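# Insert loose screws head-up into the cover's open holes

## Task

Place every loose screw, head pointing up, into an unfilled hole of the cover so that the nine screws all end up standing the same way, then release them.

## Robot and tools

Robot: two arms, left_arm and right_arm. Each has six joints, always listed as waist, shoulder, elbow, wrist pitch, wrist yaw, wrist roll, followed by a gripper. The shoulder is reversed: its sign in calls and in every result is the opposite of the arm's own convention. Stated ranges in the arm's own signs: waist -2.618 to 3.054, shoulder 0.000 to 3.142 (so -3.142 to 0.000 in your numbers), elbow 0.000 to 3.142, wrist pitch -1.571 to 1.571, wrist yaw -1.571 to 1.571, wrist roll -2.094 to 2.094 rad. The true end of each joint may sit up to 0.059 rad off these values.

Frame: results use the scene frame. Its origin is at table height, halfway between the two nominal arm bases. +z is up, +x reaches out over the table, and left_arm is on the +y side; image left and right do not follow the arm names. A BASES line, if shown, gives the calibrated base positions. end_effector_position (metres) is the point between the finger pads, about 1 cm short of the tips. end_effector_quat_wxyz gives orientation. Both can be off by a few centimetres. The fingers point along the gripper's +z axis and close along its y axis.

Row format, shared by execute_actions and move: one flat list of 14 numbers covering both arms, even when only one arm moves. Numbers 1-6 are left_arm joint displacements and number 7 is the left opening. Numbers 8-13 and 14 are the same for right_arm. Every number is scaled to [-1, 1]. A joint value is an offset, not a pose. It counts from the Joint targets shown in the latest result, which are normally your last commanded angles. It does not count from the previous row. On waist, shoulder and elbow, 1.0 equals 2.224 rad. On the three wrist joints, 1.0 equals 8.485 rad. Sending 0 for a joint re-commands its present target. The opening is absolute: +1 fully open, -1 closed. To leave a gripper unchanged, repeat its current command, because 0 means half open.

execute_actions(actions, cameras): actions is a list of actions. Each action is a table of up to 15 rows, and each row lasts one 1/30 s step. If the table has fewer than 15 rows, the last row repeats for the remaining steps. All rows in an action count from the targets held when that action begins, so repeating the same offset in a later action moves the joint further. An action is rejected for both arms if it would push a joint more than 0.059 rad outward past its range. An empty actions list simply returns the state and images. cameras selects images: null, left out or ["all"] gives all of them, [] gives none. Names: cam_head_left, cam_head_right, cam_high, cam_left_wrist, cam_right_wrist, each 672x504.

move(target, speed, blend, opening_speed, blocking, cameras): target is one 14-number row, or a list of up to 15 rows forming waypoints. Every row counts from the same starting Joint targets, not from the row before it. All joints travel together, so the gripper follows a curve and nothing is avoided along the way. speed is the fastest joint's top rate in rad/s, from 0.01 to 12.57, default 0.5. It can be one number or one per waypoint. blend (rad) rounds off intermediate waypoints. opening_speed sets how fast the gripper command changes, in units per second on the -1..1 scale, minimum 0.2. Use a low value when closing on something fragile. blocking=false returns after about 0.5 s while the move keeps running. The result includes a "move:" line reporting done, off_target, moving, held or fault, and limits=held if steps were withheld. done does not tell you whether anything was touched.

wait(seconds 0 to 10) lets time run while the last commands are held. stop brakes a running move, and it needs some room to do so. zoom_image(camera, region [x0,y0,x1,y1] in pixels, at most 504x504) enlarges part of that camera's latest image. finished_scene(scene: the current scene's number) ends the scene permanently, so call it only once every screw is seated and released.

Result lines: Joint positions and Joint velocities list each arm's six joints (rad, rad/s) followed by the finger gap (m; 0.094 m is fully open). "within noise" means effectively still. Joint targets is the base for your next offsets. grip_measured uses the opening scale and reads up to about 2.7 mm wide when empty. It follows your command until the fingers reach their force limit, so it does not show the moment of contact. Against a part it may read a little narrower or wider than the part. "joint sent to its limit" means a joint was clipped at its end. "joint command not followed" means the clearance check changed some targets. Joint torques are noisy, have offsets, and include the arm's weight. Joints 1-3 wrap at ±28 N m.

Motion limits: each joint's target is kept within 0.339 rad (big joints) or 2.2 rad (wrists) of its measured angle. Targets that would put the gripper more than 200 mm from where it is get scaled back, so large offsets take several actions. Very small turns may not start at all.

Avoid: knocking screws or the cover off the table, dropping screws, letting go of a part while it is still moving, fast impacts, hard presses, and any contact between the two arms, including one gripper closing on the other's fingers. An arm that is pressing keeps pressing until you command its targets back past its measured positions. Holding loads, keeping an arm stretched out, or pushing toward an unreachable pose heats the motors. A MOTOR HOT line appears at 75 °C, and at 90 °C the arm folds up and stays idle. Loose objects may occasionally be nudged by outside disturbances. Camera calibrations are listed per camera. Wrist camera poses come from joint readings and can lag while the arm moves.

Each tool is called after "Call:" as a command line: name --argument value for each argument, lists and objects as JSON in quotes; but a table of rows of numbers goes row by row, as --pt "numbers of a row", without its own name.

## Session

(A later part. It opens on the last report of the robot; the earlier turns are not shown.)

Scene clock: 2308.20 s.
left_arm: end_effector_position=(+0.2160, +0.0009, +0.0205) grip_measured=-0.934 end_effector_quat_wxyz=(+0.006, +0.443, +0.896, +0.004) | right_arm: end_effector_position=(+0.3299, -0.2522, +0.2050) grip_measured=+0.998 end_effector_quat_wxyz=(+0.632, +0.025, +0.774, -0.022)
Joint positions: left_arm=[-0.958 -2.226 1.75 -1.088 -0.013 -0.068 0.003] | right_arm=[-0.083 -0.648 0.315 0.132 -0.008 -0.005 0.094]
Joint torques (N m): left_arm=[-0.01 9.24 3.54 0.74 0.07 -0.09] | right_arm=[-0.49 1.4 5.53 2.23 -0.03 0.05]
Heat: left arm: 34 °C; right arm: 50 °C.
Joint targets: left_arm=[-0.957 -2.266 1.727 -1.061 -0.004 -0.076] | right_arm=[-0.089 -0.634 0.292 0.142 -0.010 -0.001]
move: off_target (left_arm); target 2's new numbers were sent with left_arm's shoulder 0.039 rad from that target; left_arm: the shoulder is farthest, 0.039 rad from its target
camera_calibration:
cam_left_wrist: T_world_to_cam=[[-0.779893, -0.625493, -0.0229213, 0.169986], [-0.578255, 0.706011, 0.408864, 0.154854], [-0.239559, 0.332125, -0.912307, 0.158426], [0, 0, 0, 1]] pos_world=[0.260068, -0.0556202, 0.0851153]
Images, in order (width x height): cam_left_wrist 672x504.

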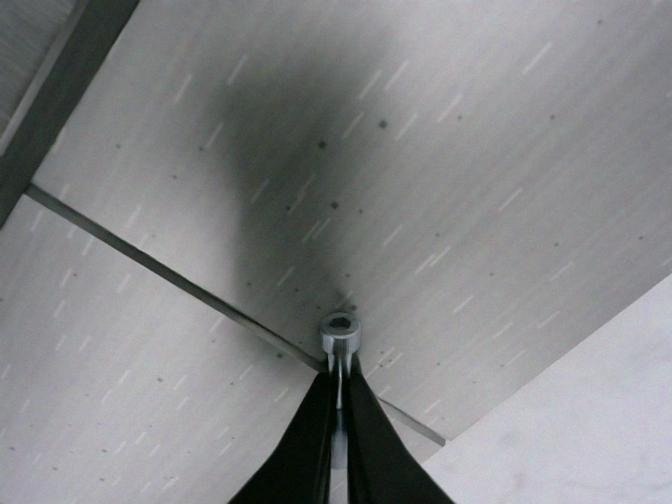

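Call:
move --pt "0 0.0432 0.0598 -0.0223 0 0 -1 0 0 0 0 0 0 1" --pt "0 0.3540 -0.2263 0.0608 0 0.0098 -1 0 0 0 0 0 0 1" --pt "0.3404 0.3540 -0.2263 0.0608 0 0.0098 -1 0 0 0 0 0 0 1" --pt "0.3404 0.1460 -0.0780 -0.0144 0 0.0098 -1 0.2828 -0.1524 0.0396 0.0296 0 0 1" --pt "0.3404 0.1174 -0.1578 0.0141 0 0.0098 -1 0.2828 -0.1524 0.0396 0.0296 0 0 1" --speed '[0.35,1.0,0.8,0.6,0.3]'

Scene clock: 2336.83 s.
left_arm: end_effector_position=(+0.3352, +0.2769, +0.0250) grip_measured=-0.935 end_effector_quat_wxyz=(+0.009, +0.110, +0.994, +0.003) | right_arm: end_effector_position=(+0.3205, -0.0513, +0.1814) grip_measured=+0.998 end_effector_quat_wxyz=(+0.593, -0.216, +0.757, +0.168)
Joint positions: left_arm=[-0.195 -1.982 1.389 -0.959 -0.007 -0.002 0.003] | right_arm=[0.534 -0.967 0.342 0.382 -0.011 -0.005 0.094]
Joint torques (N m): left_arm=[-0.4 8.35 4.29 0.73 0.03 0.09] | right_arm=[0.44 1.62 9.59 2.23 0 0.05]
Heat: left arm: 34 °C; right arm: 50 °C.
Joint targets: left_arm=[-0.200 -2.005 1.376 -0.941 -0.004 0.007] | right_arm=[0.540 -0.973 0.380 0.393 -0.010 -0.001]
move: off_target (right_arm); right_arm: the elbow is farthest, 0.038 rad from its target
camera_calibration:
cam_left_wrist: T_world_to_cam=[[-0.196037, -0.980434, -0.0178305, 0.338099], [-0.900371, 0.172765, 0.399356, 0.282904], [-0.388462, 0.0943425, -0.916623, 0.215217], [0, 0, 0, 1]] pos_world=[0.404602, 0.262304, 0.090322]
cam_right_wrist: T_world_to_cam=[[0.531003, -0.847359, -0.00433461, -0.213398], [-0.531866, -0.329306, -0.780177, 0.336554], [0.659662, 0.416582, -0.625544, 0.0118887], [0, 0, 0, 1]] pos_world=[0.284474, -0.0749476, 0.269084]

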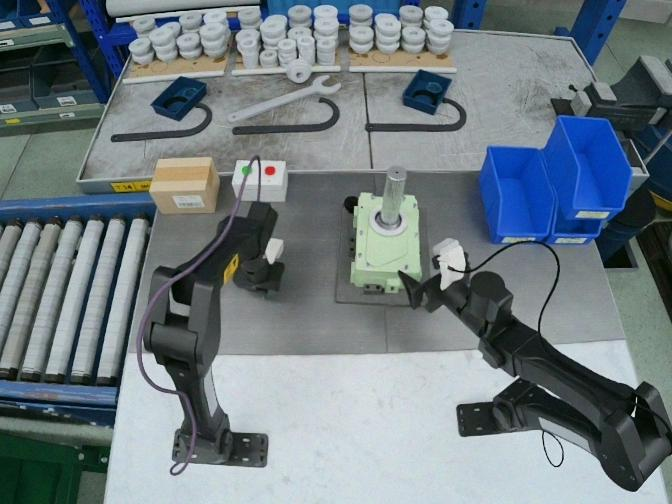

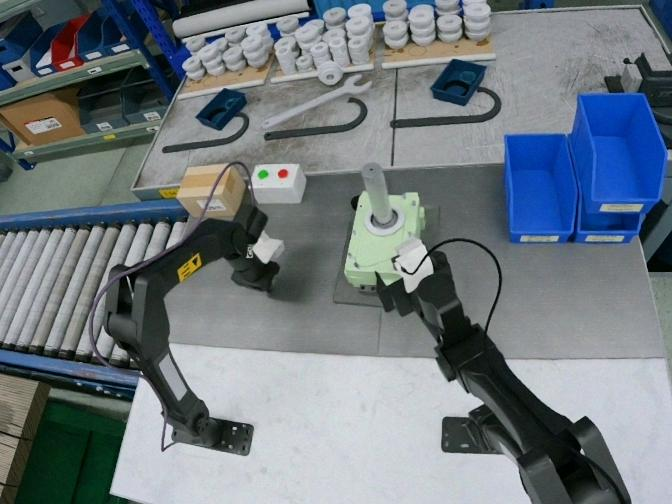

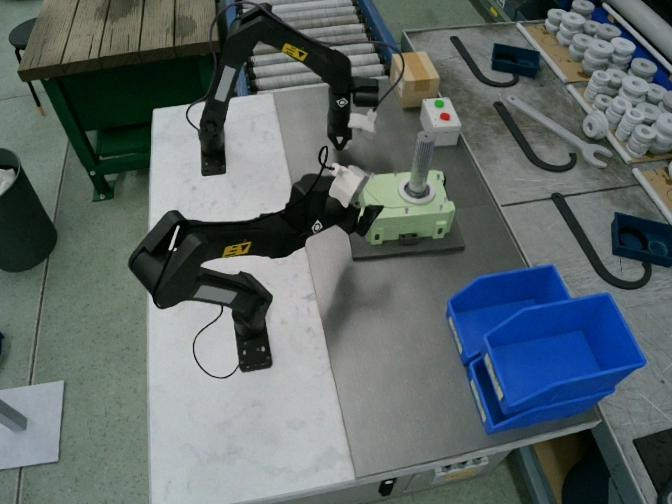

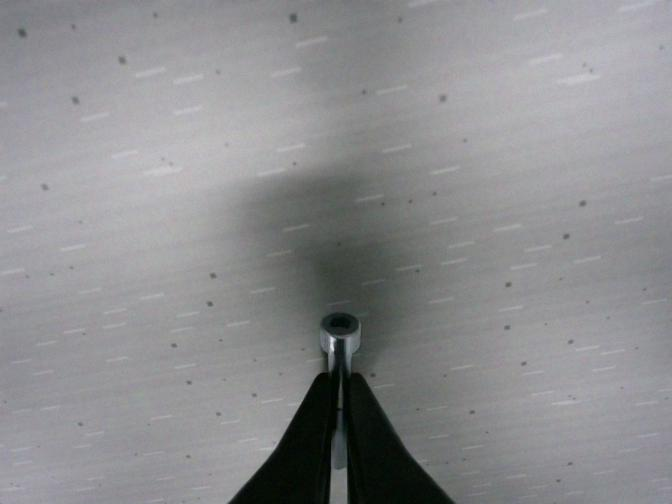

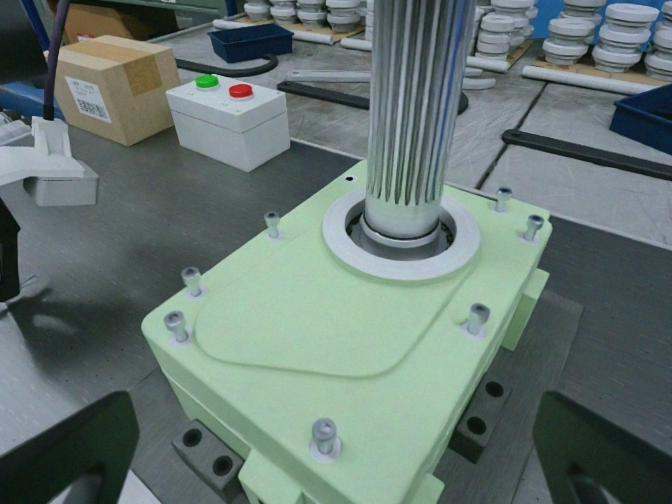

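Call:
move --pt "0 -0.0022 -0.0042 0.0018 0 0 -1 0 0 0 0 0 0 1" --pt "0 -0.0022 -0.0042 0.0018 0 0 -0.5 0 0 0 0 0 0 1" --pt "0 0.0292 0.0782 -0.0282 0 0 -0.5 0 0 0 0 0 0 1" --pt "0 -0.1776 0.3165 -0.0706 0 0 -0.2 0 0 0 0 0 0 1" --pt "0 -0.1960 0.2857 -0.0643 0 0 -0.2 0 0 0 0 0 0 1" --speed '[0.1,0.5,0.5,0.7,0.25]' --opening_speed 0.6 --cameras '["cam_left_wrist","cam_right_wrist"]'

Scene clock: 2358.07 s.
left_arm: end_effector_position=(+0.3549, +0.2724, +0.0226) grip_measured=-0.203 end_effector_quat_wxyz=(-0.160, +0.109, +0.981, +0.022) | right_arm: end_effector_position=(+0.3206, -0.0513, +0.1815) grip_measured=+0.998 end_effector_quat_wxyz=(+0.593, -0.216, +0.757, +0.168)
Joint positions: left_arm=[-0.195 -2.411 2.024 -1.509 -0.007 -0.002 0.037] | right_arm=[0.534 -0.967 0.342 0.383 -0.011 -0.005 0.094]
Joint torques (N m): left_arm=[-0.42 11.18 3.95 0.11 0.05 0.07] | right_arm=[0.44 1.63 9.59 2.22 0 0.05]
Heat: left arm: 34 °C; right arm: 51 °C.
Joint targets: left_arm=[-0.200 -2.441 2.012 -1.487 -0.004 0.007] | right_arm=[0.540 -0.973 0.380 0.393 -0.010 -0.001]
move: off_target (right_arm); right_arm: the elbow is farthest, 0.038 rad from its target
camera_calibration:
cam_left_wrist: T_world_to_cam=[[-0.203665, -0.978713, -0.0253203, 0.34001], [-0.71758, 0.131631, 0.683924, 0.242236], [-0.666032, 0.157461, -0.729114, 0.298259], [0, 0, 0, 1]] pos_world=[0.441722, 0.253922, 0.0604029]
cam_right_wrist: T_world_to_cam=[[0.530967, -0.847382, -0.00427118, -0.213406], [-0.531572, -0.329148, -0.780444, 0.336632], [0.659928, 0.41666, -0.625212, 0.0117927], [0, 0, 0, 1]] pos_world=[0.284473, -0.0749479, 0.269183]
Images, in order (width x height): cam_left_wrist 672x504, cam_right_wrist 672x504.

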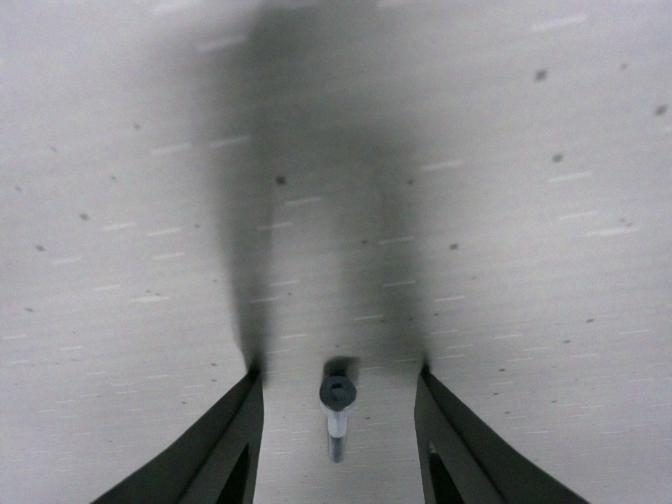

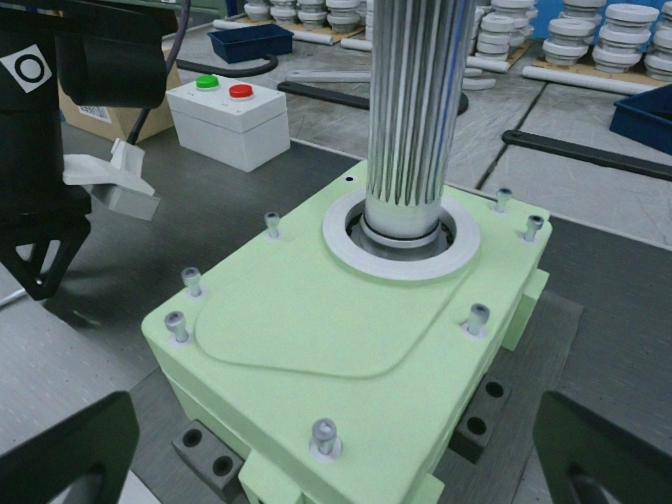

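Call:
move --pt "0 0 0 0 0 0 -1 0 0 0 0 0 0 1" --pt "0 0.0769 0.0396 0.0079 0 0 -1 0 0 0 0 0 0 1" --pt "0 0.2370 -0.2851 0.1959 0 0 -1 0 0 0 0 0 0 1" --pt "-0.1385 0.2370 -0.2851 0.1959 0 0 -1 0 0 0 0 0 0 1" --speed '[0.5,0.4,0.8,0.4]' --opening_speed 0.8

Call:
zoom_image --camera "cam_right_wrist" --region '[230, 80, 430, 230]'

Call:
zoom_image --camera "cam_left_wrist" --region '[240, 354, 440, 504]'

Scene clock: 2395.17 s.
left_arm: end_effector_position=(+0.4811, +0.0534, +0.1894) grip_measured=-0.867 end_effector_quat_wxyz=(+0.534, +0.221, +0.802, -0.148) | right_arm: end_effector_position=(+0.3206, -0.0513, +0.1815) grip_measured=+0.998 end_effector_quat_wxyz=(+0.593, -0.216, +0.757, +0.168)
Joint positions: left_arm=[-0.515 -1.953 1.397 0.161 -0.004 -0.002 0.006] | right_arm=[0.534 -0.967 0.342 0.383 -0.011 -0.005 0.094]
Joint torques (N m): left_arm=[0.42 15.73 5.04 2.13 0 0.03] | right_arm=[0.44 1.63 9.59 2.23 0 0.05]
Heat: left arm: 35 °C; right arm: 52 °C.
Joint targets: left_arm=[-0.508 -1.914 1.378 0.175 -0.004 0.007] | right_arm=[0.540 -0.973 0.380 0.393 -0.010 -0.001]
move: off_target (left_arm, right_arm); left_arm: the shoulder is farthest, 0.039 rad from its target; right_arm: the elbow is farthest, 0.038 rad from its target
camera_calibration:
cam_left_wrist: T_world_to_cam=[[-0.496942, -0.867604, 0.0176617, 0.282645], [-0.643198, 0.354593, -0.678646, 0.457963], [0.582533, -0.348608, -0.734253, -0.0342565], [0, 0, 0, 1]] pos_world=[0.454975, 0.0708908, 0.28065]
cam_right_wrist: T_world_to_cam=[[0.530967, -0.847382, -0.00427118, -0.213406], [-0.531572, -0.329148, -0.780444, 0.336632], [0.659928, 0.41666, -0.625212, 0.0117927], [0, 0, 0, 1]] pos_world=[0.284473, -0.0749479, 0.269183]

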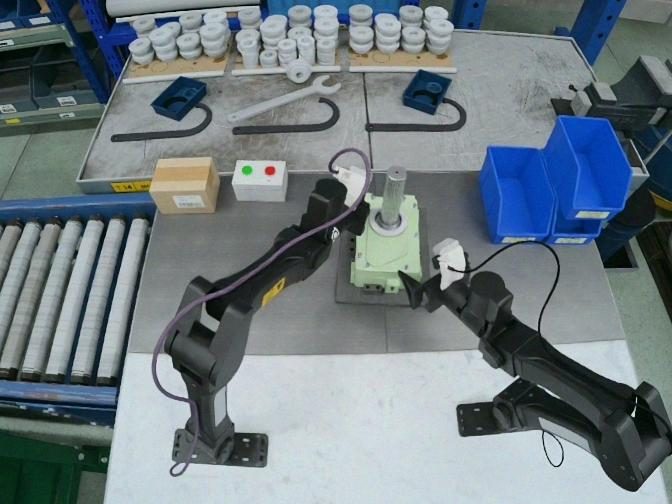

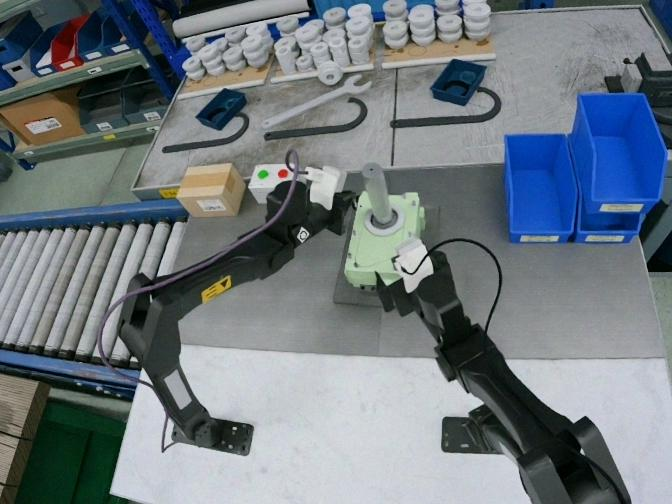

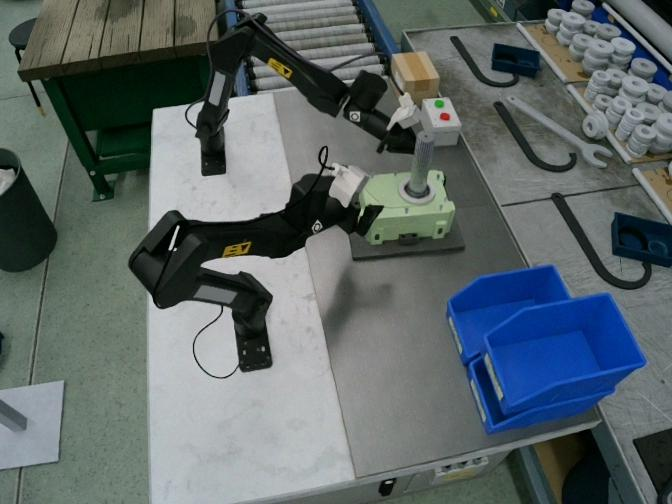

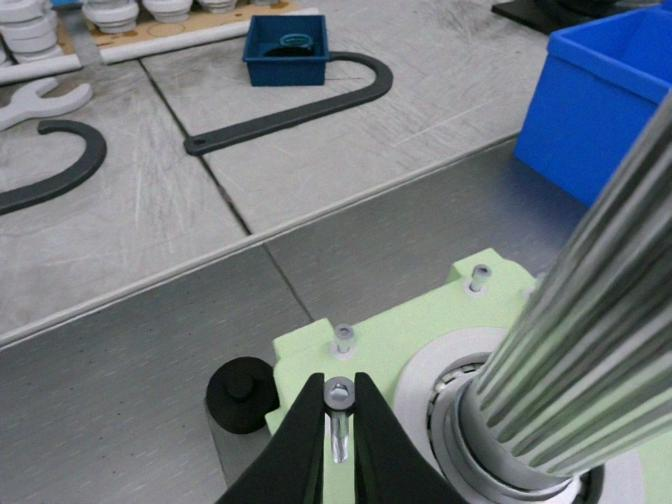

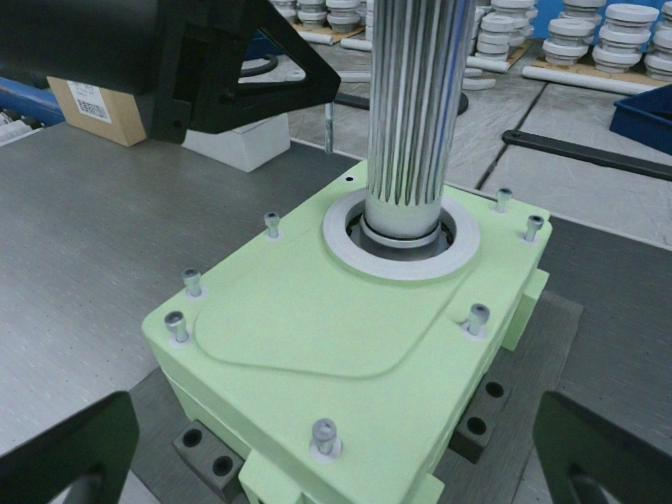

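Scaled by 2.520 from the camera's 672x504 image, which has a finer 960x720 frame.

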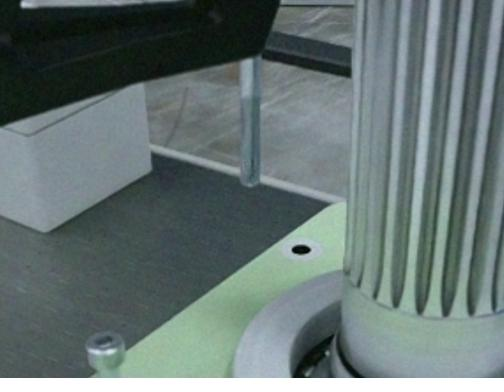

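Scaled by 2.520 from the camera's 672x504 image, which has a finer 960x720 frame.

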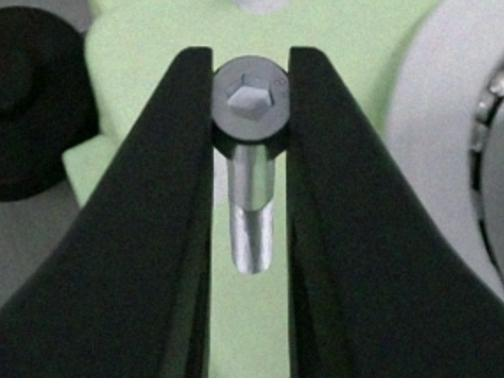

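Call:
zoom_image --camera "cam_left_wrist" --region '[300, 394, 380, 474]'

Scaled by 6.300 from the camera's 672x504 image, which has a finer 960x720 frame.

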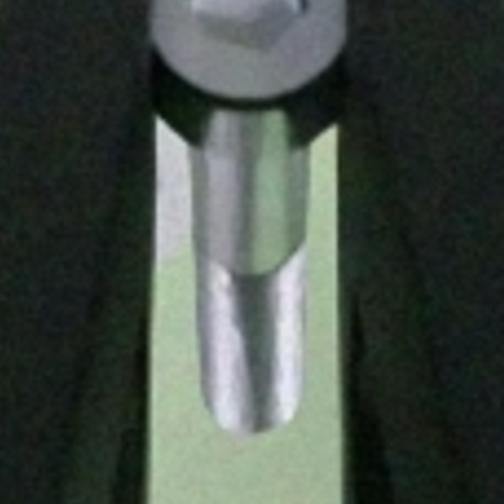

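Call:
move --target '[0.0054,-0.0715,0.0391,0.0053,0,0,-1,0,0,0,0,0,0,1]' --speed 0.2 --cameras '["cam_left_wrist","cam_right_wrist"]'

Call:
zoom_image --camera "cam_right_wrist" --region '[290, 110, 390, 210]'

Call:
zoom_image --camera "cam_left_wrist" --region '[280, 384, 400, 504]'

Scene clock: 2440.37 s.
left_arm: end_effector_position=(+0.4989, +0.0523, +0.1630) grip_measured=-0.867 end_effector_quat_wxyz=(+0.530, +0.217, +0.807, -0.143) | right_arm: end_effector_position=(+0.3206, -0.0513, +0.1815) grip_measured=+0.998 end_effector_quat_wxyz=(+0.593, -0.216, +0.757, +0.168)
Joint positions: left_arm=[-0.501 -2.044 1.431 0.205 -0.004 -0.002 0.006] | right_arm=[0.534 -0.967 0.342 0.383 -0.011 -0.005 0.094]
Joint torques (N m): left_arm=[0.31 10.1 9.33 2.11 -0.01 0.07] | right_arm=[0.46 1.63 9.59 2.23 0 0.05]
Heat: left arm: 40 °C; right arm: 52 °C.
Joint targets: left_arm=[-0.496 -2.073 1.465 0.220 -0.004 0.007] | right_arm=[0.540 -0.973 0.380 0.393 -0.010 -0.001]
move: off_target (right_arm); right_arm: the elbow is farthest, 0.038 rad from its target
camera_calibration:
cam_left_wrist: T_world_to_cam=[[-0.48483, -0.874436, 0.0173663, 0.28534], [-0.655298, 0.350036, -0.669372, 0.456706], [0.579244, -0.335912, -0.742724, -0.0620778], [0, 0, 0, 1]] pos_world=[0.473578, 0.068796, 0.254644]
cam_right_wrist: T_world_to_cam=[[0.530967, -0.847382, -0.00427118, -0.213406], [-0.531572, -0.329148, -0.780444, 0.336632], [0.659928, 0.41666, -0.625212, 0.0117927], [0, 0, 0, 1]] pos_world=[0.284473, -0.0749479, 0.269183]
Images, in order (width x height): cam_left_wrist 672x504, cam_right_wrist 672x504.

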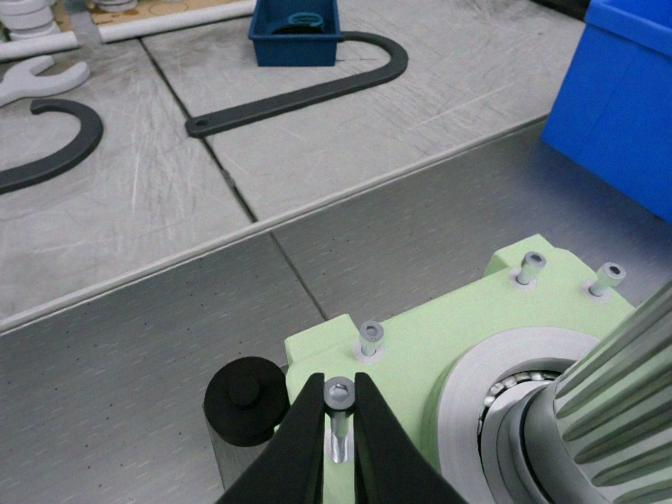

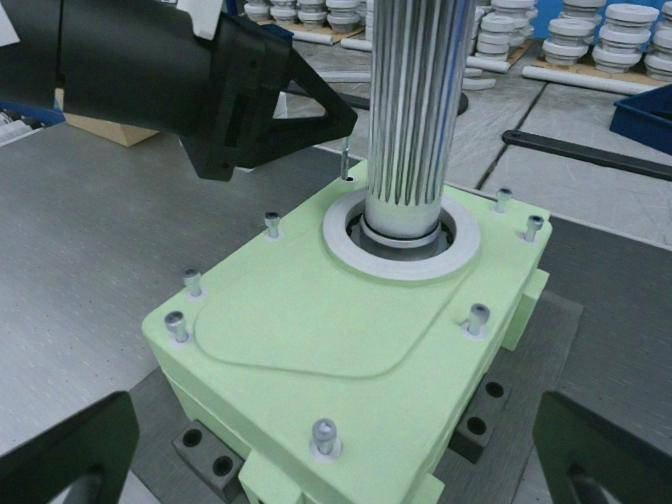

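Scaled by 5.040 from the camera's 672x504 image, which has a finer 960x720 frame.

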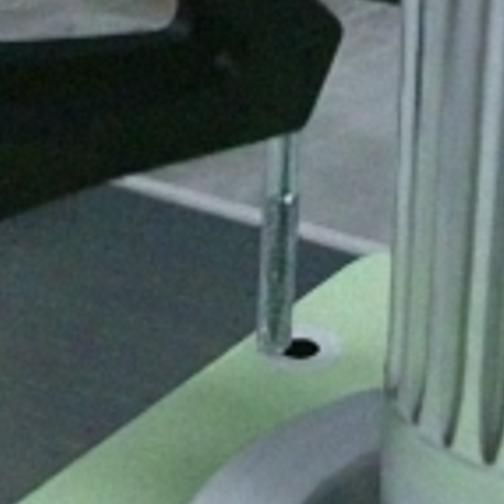

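Scaled by 4.200 from the camera's 672x504 image, which has a finer 960x720 frame.

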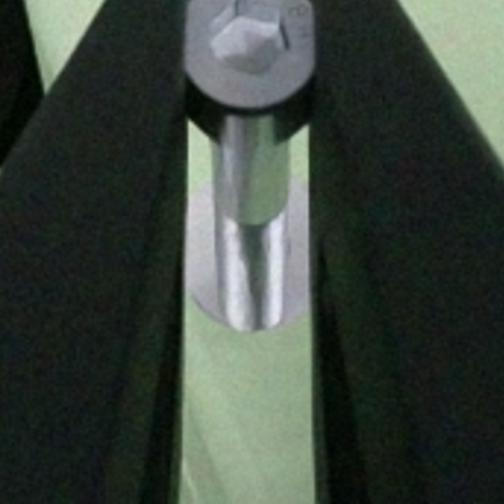

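Call:
zoom_image --camera "cam_left_wrist" --region '[310, 410, 370, 470]'

Call:
zoom_image --camera "cam_right_wrist" --region '[330, 150, 370, 190]'

Scaled by 8.400 from the camera's 672x504 image, which has a finer 960x720 frame.

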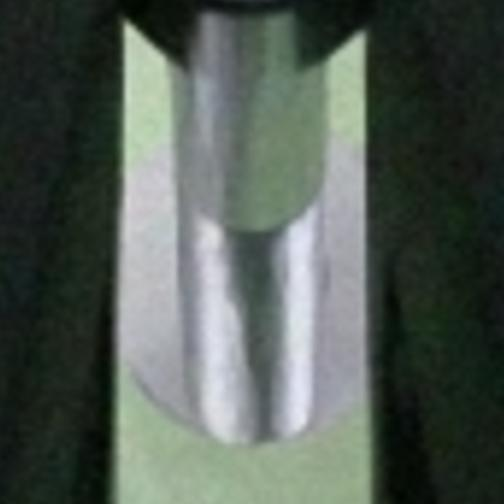

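Scaled by 12.600 from the camera's 672x504 image, which has a finer 960x720 frame.

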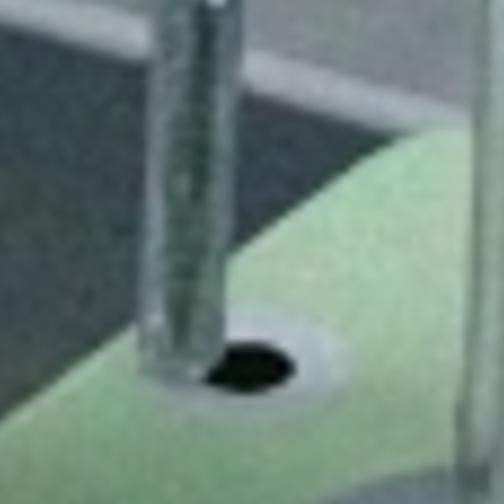

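Call:
move --pt "0 0 0 0.0072 0 0 -1 0 0 0 0 0 0 1" --pt "0 -0.0031 -0.0310 0.0072 0 0 -1 0 0 0 0 0 0 1" --speed 0.12 --cameras '["cam_left_wrist","cam_right_wrist"]'

Call:
zoom_image --camera "cam_right_wrist" --region '[320, 130, 380, 190]'

Call:
zoom_image --camera "cam_left_wrist" --region '[280, 384, 400, 504]'

Scene clock: 2476.43 s.
left_arm: end_effector_position=(+0.5014, +0.0509, +0.1659) grip_measured=-0.867 end_effector_quat_wxyz=(+0.547, +0.214, +0.796, -0.147) | right_arm: end_effector_position=(+0.3206, -0.0513, +0.1815) grip_measured=+0.998 end_effector_quat_wxyz=(+0.593, -0.216, +0.757, +0.168)
Joint positions: left_arm=[-0.501 -2.05 1.412 0.272 -0.004 -0.002 0.006] | right_arm=[0.534 -0.967 0.342 0.383 -0.011 -0.005 0.094]
Joint torques (N m): left_arm=[0.47 9.99 5.2 2.1 -0.03 0.07] | right_arm=[0.44 1.62 9.59 2.23 0 0.05]
Heat: left arm: 37 °C; right arm: 52 °C.
Joint targets: left_arm=[-0.496 -2.080 1.396 0.281 -0.004 0.007] | right_arm=[0.540 -0.973 0.380 0.393 -0.010 -0.001]
move: off_target (right_arm); right_arm: the elbow is farthest, 0.038 rad from its target
camera_calibration:
cam_left_wrist: T_world_to_cam=[[-0.485434, -0.874081, 0.0183198, 0.285379], [-0.63102, 0.335789, -0.699328, 0.45425], [0.605118, -0.351038, -0.714566, -0.0786202], [0, 0, 0, 1]] pos_world=[0.472748, 0.0693138, 0.256263]
cam_right_wrist: T_world_to_cam=[[0.530967, -0.847382, -0.00427118, -0.213406], [-0.531572, -0.329148, -0.780444, 0.336632], [0.659928, 0.41666, -0.625212, 0.0117927], [0, 0, 0, 1]] pos_world=[0.284473, -0.0749479, 0.269183]
Images, in order (width x height): cam_left_wrist 672x504, cam_right_wrist 672x504.

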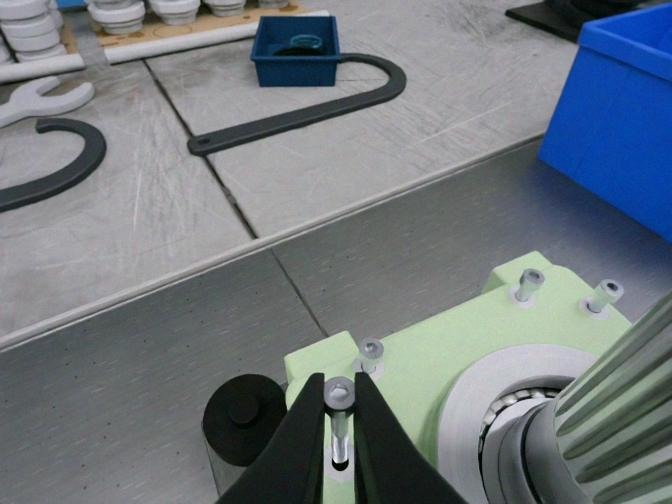

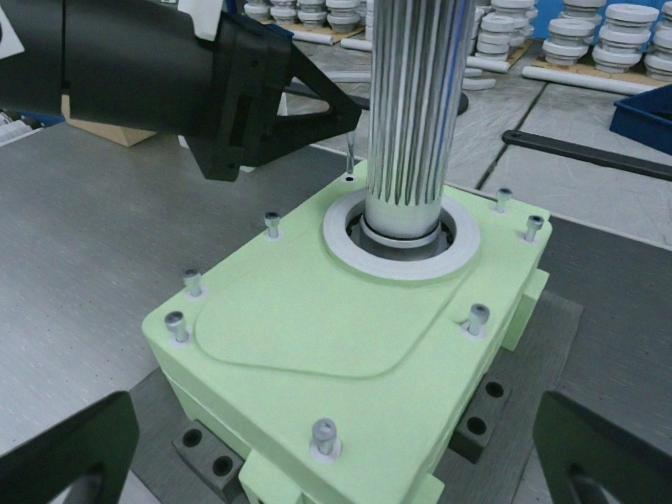

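Scaled by 8.400 from the camera's 672x504 image, which has a finer 960x720 frame.

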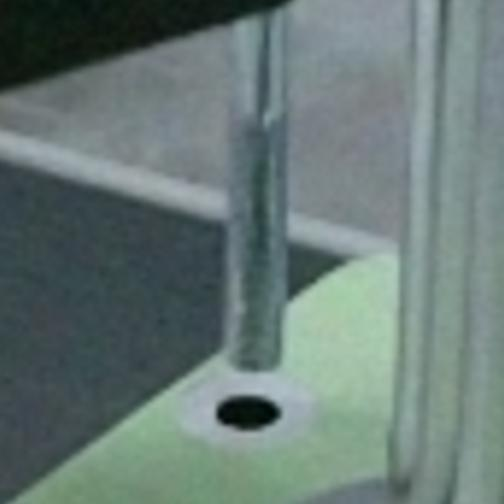

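Scaled by 4.200 from the camera's 672x504 image, which has a finer 960x720 frame.

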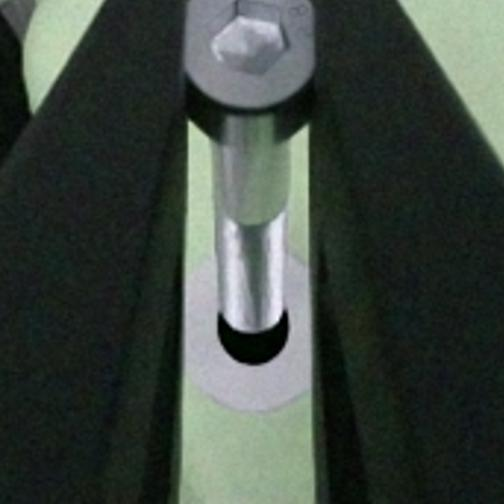

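Call:
move --pt "0 0 -0.0030 0 0 0 -1 0 0 0 0 0 0 1" --pt "0 -0.0030 -0.0065 0.0020 0 0 -1 0 0 0 0 0 0 1" --speed 0.06 --cameras '["cam_left_wrist","cam_right_wrist"]'

Call:
zoom_image --camera "cam_right_wrist" --region '[320, 130, 380, 190]'

Call:
zoom_image --camera "cam_left_wrist" --region '[280, 384, 400, 504]'

Scene clock: 2492.67 s.
left_arm: end_effector_position=(+0.5002, +0.0516, +0.1628) grip_measured=-0.867 end_effector_quat_wxyz=(+0.547, +0.214, +0.796, -0.147) | right_arm: end_effector_position=(+0.3206, -0.0513, +0.1815) grip_measured=+0.998 end_effector_quat_wxyz=(+0.593, -0.216, +0.757, +0.168)
Joint positions: left_arm=[-0.501 -2.05 1.399 0.284 -0.004 -0.002 0.006] | right_arm=[0.534 -0.967 0.342 0.383 -0.011 -0.005 0.094]
Joint torques (N m): left_arm=[0.39 9.44 5.22 2.12 -0.03 0.04] | right_arm=[0.44 1.63 9.59 2.23 0 0.05]
Heat: left arm: 38 °C; right arm: 52 °C.
Joint targets: left_arm=[-0.496 -2.086 1.381 0.298 -0.004 0.007] | right_arm=[0.540 -0.973 0.380 0.393 -0.010 -0.001]
move: off_target (left_arm, right_arm); left_arm: the shoulder is farthest, 0.036 rad from its target; right_arm: the elbow is farthest, 0.038 rad from its target
camera_calibration:
cam_left_wrist: T_world_to_cam=[[-0.485483, -0.874055, 0.0182722, 0.28546], [-0.631208, 0.335982, -0.699066, 0.451195], [0.604883, -0.350918, -0.714824, -0.0797914], [0, 0, 0, 1]] pos_world=[0.471648, 0.0699135, 0.253162]
cam_right_wrist: T_world_to_cam=[[0.530967, -0.847382, -0.00427118, -0.213406], [-0.531572, -0.329148, -0.780444, 0.336632], [0.659928, 0.41666, -0.625212, 0.0117927], [0, 0, 0, 1]] pos_world=[0.284473, -0.0749479, 0.269183]
Images, in order (width x height): cam_left_wrist 672x504, cam_right_wrist 672x504.

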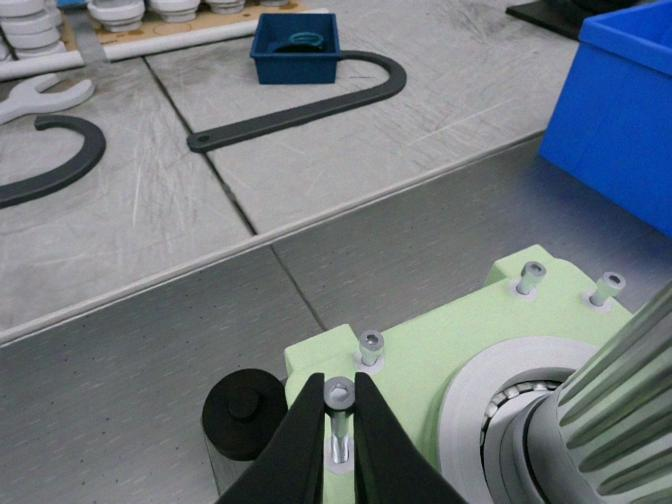

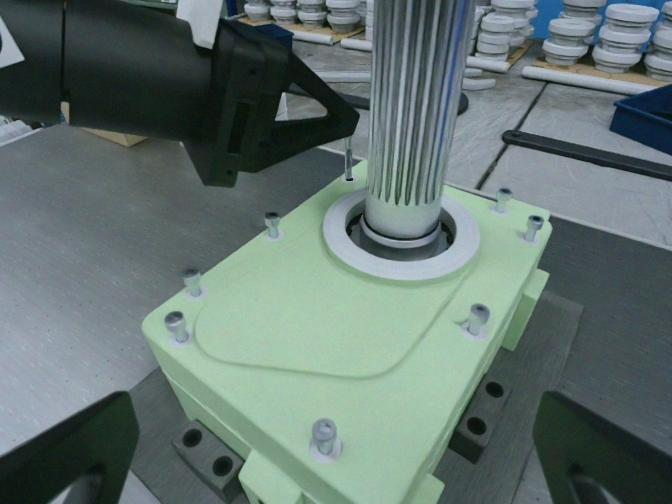

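Scaled by 8.400 from the camera's 672x504 image, which has a finer 960x720 frame.

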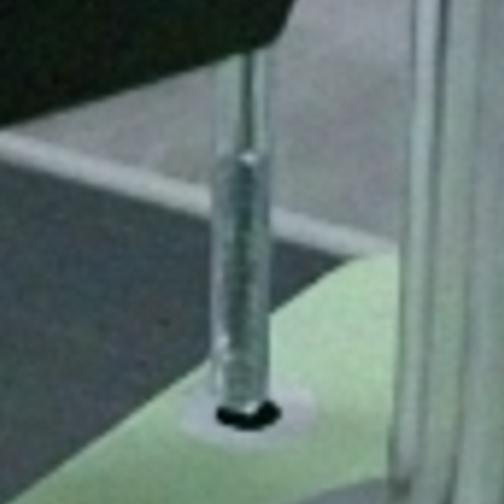

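Scaled by 4.200 from the camera's 672x504 image, which has a finer 960x720 frame.

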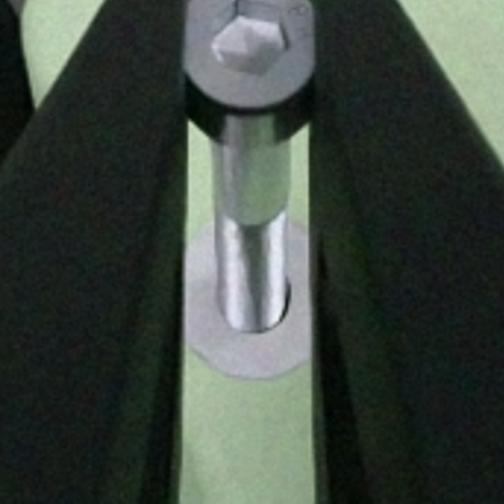

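Call:
move --pt "0 -0.0045 0 0.0007 0 0 -1 0 0 0 0 0 0 1" --pt "0 -0.0076 -0.0045 0.0027 0 0 -1 0 0 0 0 0 0 1" --speed 0.05 --cameras '["cam_left_wrist","cam_right_wrist"]'

Call:
zoom_image --camera "cam_right_wrist" --region '[320, 130, 380, 190]'

Call:
zoom_image --camera "cam_left_wrist" --region '[280, 384, 400, 504]'

Scene clock: 2505.87 s.
left_arm: end_effector_position=(+0.5008, +0.0512, +0.1529) grip_measured=-0.867 end_effector_quat_wxyz=(+0.544, +0.214, +0.798, -0.147) | right_arm: end_effector_position=(+0.3206, -0.0513, +0.1815) grip_measured=+0.998 end_effector_quat_wxyz=(+0.593, -0.216, +0.757, +0.168)
Joint positions: left_arm=[-0.501 -2.068 1.389 0.306 -0.004 -0.002 0.006] | right_arm=[0.534 -0.967 0.342 0.383 -0.011 -0.005 0.094]
Joint torques (N m): left_arm=[0.32 9.51 4.94 2.12 0.01 0.04] | right_arm=[0.44 1.63 9.61 2.23 -0.01 0.05]
Heat: left arm: 39 °C; right arm: 52 °C.
Joint targets: left_arm=[-0.496 -2.103 1.371 0.321 -0.004 0.007] | right_arm=[0.540 -0.973 0.380 0.393 -0.010 -0.001]
move: off_target (right_arm); right_arm: the elbow is farthest, 0.038 rad from its target
camera_calibration:
cam_left_wrist: T_world_to_cam=[[-0.485402, -0.874103, 0.0181418, 0.285643], [-0.634637, 0.337999, -0.694976, 0.445798], [0.601349, -0.348856, -0.718804, -0.0851098], [0, 0, 0, 1]] pos_world=[0.472753, 0.069311, 0.24346]
cam_right_wrist: T_world_to_cam=[[0.530967, -0.847382, -0.00427118, -0.213406], [-0.531572, -0.329148, -0.780444, 0.336632], [0.659928, 0.41666, -0.625212, 0.0117927], [0, 0, 0, 1]] pos_world=[0.284473, -0.0749479, 0.269183]
Images, in order (width x height): cam_left_wrist 672x504, cam_right_wrist 672x504.

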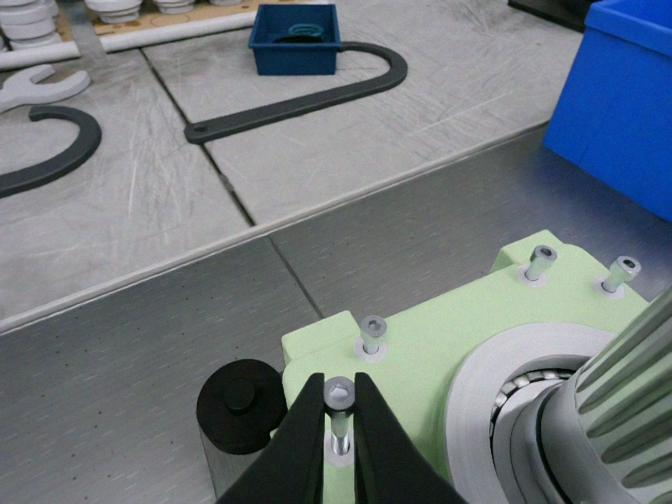

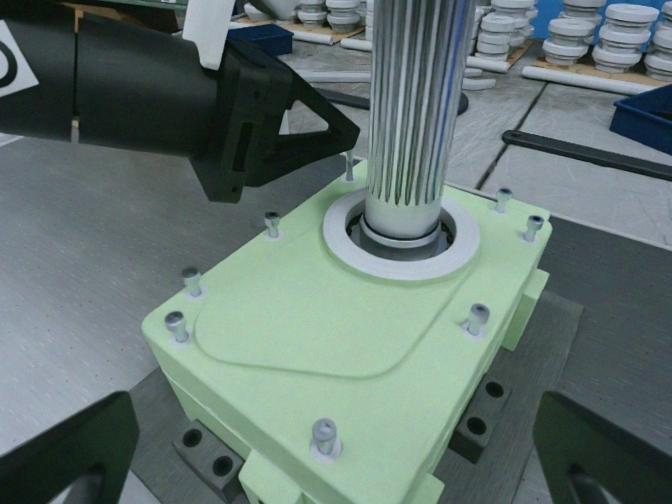

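Scaled by 8.400 from the camera's 672x504 image, which has a finer 960x720 frame.

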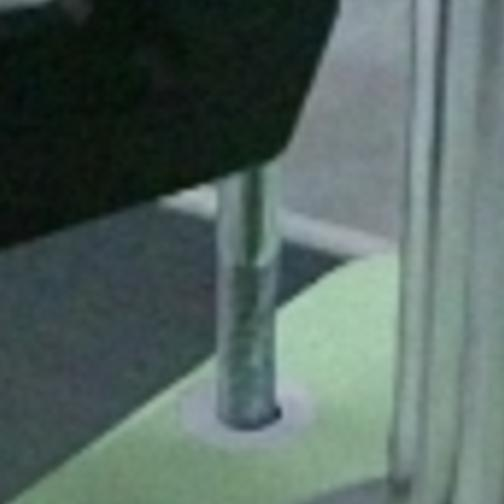

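Scaled by 4.200 from the camera's 672x504 image, which has a finer 960x720 frame.

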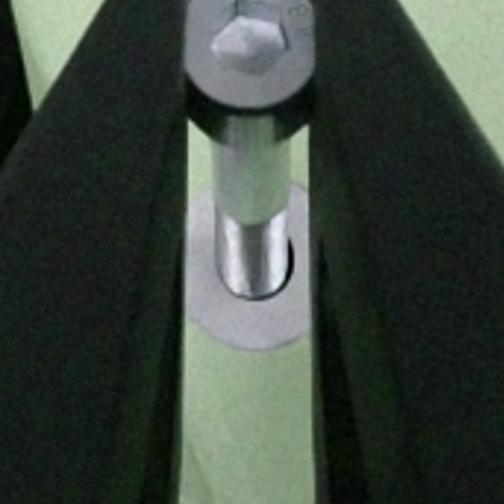

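Call:
move --pt "0 -0.0110 -0.0108 0.0057 0 0 -1 0 0 0 0 0 0 1" --speed 0.06 --cameras '["cam_left_wrist","cam_right_wrist"]'

Call:
zoom_image --camera "cam_right_wrist" --region '[300, 110, 380, 190]'

Call:
zoom_image --camera "cam_left_wrist" --region '[280, 384, 400, 504]'

Scene clock: 2516.63 s.
left_arm: end_effector_position=(+0.5014, +0.0509, +0.1445) grip_measured=-0.867 end_effector_quat_wxyz=(+0.550, +0.213, +0.794, -0.148) | right_arm: end_effector_position=(+0.3206, -0.0513, +0.1815) grip_measured=+0.998 end_effector_quat_wxyz=(+0.593, -0.216, +0.757, +0.168)
Joint positions: left_arm=[-0.501 -2.085 1.365 0.362 -0.004 -0.002 0.006] | right_arm=[0.534 -0.967 0.342 0.383 -0.011 -0.005 0.094]
Joint torques (N m): left_arm=[0.12 9.05 4.89 2.05 -0.04 0.09] | right_arm=[0.44 1.63 9.61 2.23 -0.01 0.05]
Heat: left arm: 39 °C; right arm: 52 °C.
Joint targets: left_arm=[-0.496 -2.128 1.347 0.369 -0.004 0.007] | right_arm=[0.540 -0.973 0.380 0.393 -0.010 -0.001]
move: off_target (left_arm, right_arm); left_arm: the shoulder is farthest, 0.042 rad from its target; right_arm: the elbow is farthest, 0.038 rad from its target
camera_calibration:
cam_left_wrist: T_world_to_cam=[[-0.485548, -0.874015, 0.0184915, 0.285756], [-0.62637, 0.33306, -0.704792, 0.437869], [0.60984, -0.353792, -0.709173, -0.0969532], [0, 0, 0, 1]] pos_world=[0.472142, 0.0696171, 0.234566]
cam_right_wrist: T_world_to_cam=[[0.530967, -0.847382, -0.00427118, -0.213406], [-0.531572, -0.329148, -0.780444, 0.336632], [0.659928, 0.41666, -0.625212, 0.0117927], [0, 0, 0, 1]] pos_world=[0.284473, -0.0749479, 0.269183]
Images, in order (width x height): cam_left_wrist 672x504, cam_right_wrist 672x504.

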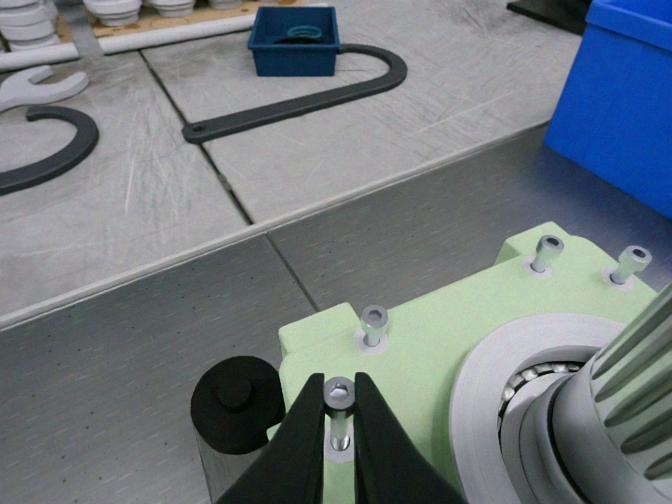

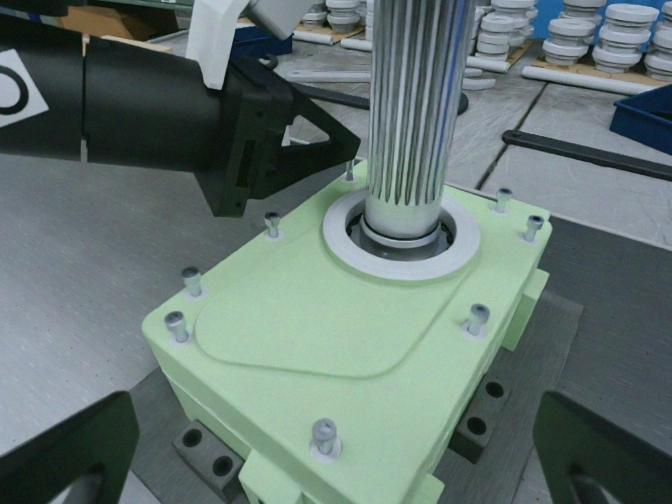

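Scaled by 6.300 from the camera's 672x504 image, which has a finer 960x720 frame.

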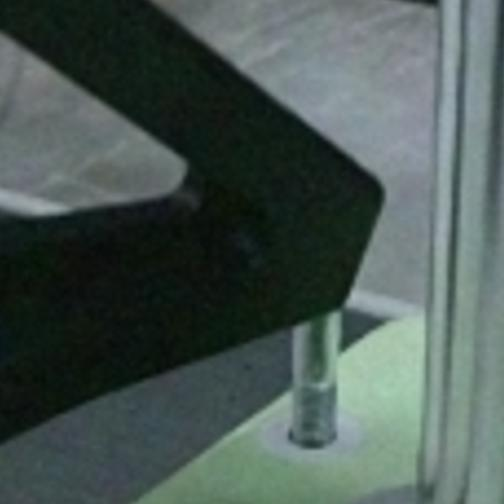

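Scaled by 4.200 from the camera's 672x504 image, which has a finer 960x720 frame.

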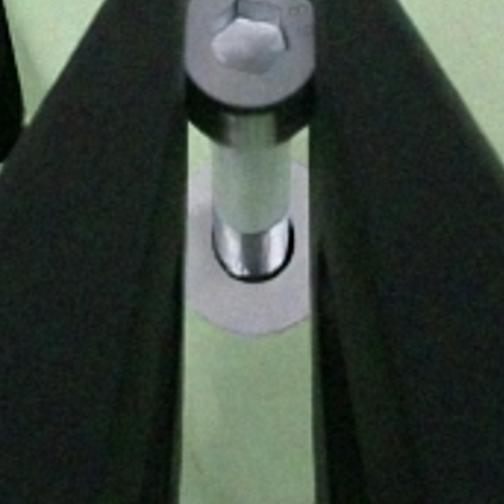

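Call:
move --target '[0,0,0,0,0,0,-0.72,0,0,0,0,0,0,1]' --opening_speed 0.3 --cameras '["cam_left_wrist","cam_right_wrist"]'

Call:
zoom_image --camera "cam_left_wrist" --region '[280, 384, 400, 504]'

Scene clock: 2528.10 s.
left_arm: end_effector_position=(+0.5018, +0.0507, +0.1379) grip_measured=-0.723 end_effector_quat_wxyz=(+0.546, +0.214, +0.796, -0.147) | right_arm: end_effector_position=(+0.3206, -0.0513, +0.1815) grip_measured=+0.998 end_effector_quat_wxyz=(+0.593, -0.216, +0.757, +0.168)
Joint positions: left_arm=[-0.501 -2.098 1.364 0.365 -0.004 -0.002 0.013] | right_arm=[0.534 -0.967 0.342 0.383 -0.011 -0.005 0.094]
Joint torques (N m): left_arm=[0.27 10.09 4.88 1.99 -0.01 0.06] | right_arm=[0.44 1.63 9.59 2.22 -0.01 0.05]
Heat: left arm: 39 °C; right arm: 52 °C.
Joint targets: left_arm=[-0.496 -2.128 1.347 0.370 -0.004 0.007] | right_arm=[0.540 -0.973 0.380 0.393 -0.010 -0.001]
move: off_target (right_arm); right_arm: the elbow is farthest, 0.038 rad from its target
camera_calibration:
cam_left_wrist: T_world_to_cam=[[-0.485465, -0.874066, 0.0182586, 0.285861], [-0.631897, 0.336376, -0.698253, 0.435312], [0.604178, -0.350515, -0.715618, -0.0984835], [0, 0, 0, 1]] pos_world=[0.473349, 0.068913, 0.228262]
cam_right_wrist: T_world_to_cam=[[0.530967, -0.847382, -0.00427118, -0.213406], [-0.531572, -0.329148, -0.780444, 0.336632], [0.659928, 0.41666, -0.625212, 0.0117927], [0, 0, 0, 1]] pos_world=[0.284473, -0.0749479, 0.269183]
Images, in order (width x height): cam_left_wrist 672x504, cam_right_wrist 672x504.

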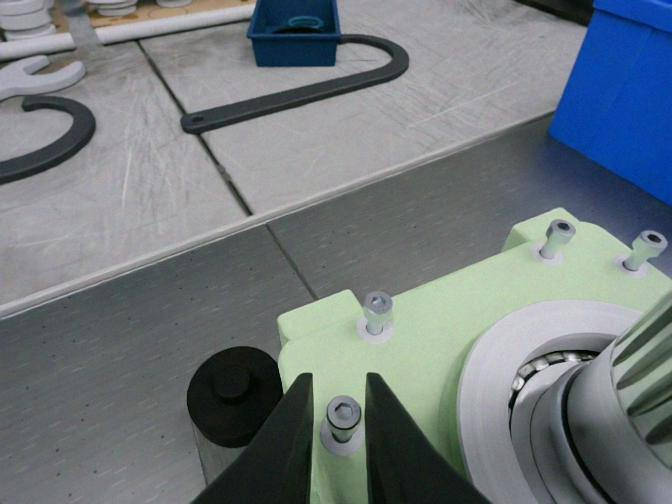

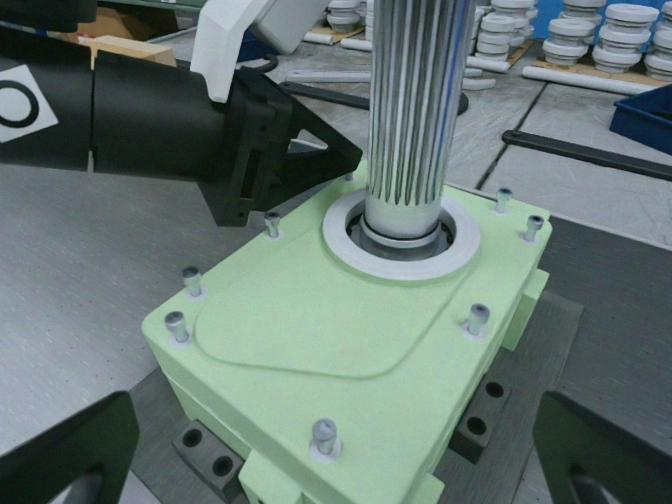

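Scaled by 4.200 from the camera's 672x504 image, which has a finer 960x720 frame.

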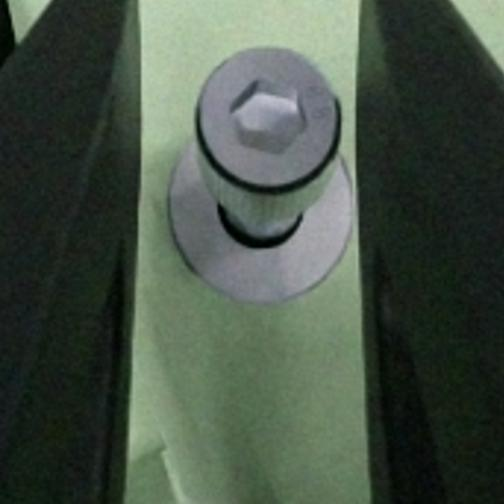

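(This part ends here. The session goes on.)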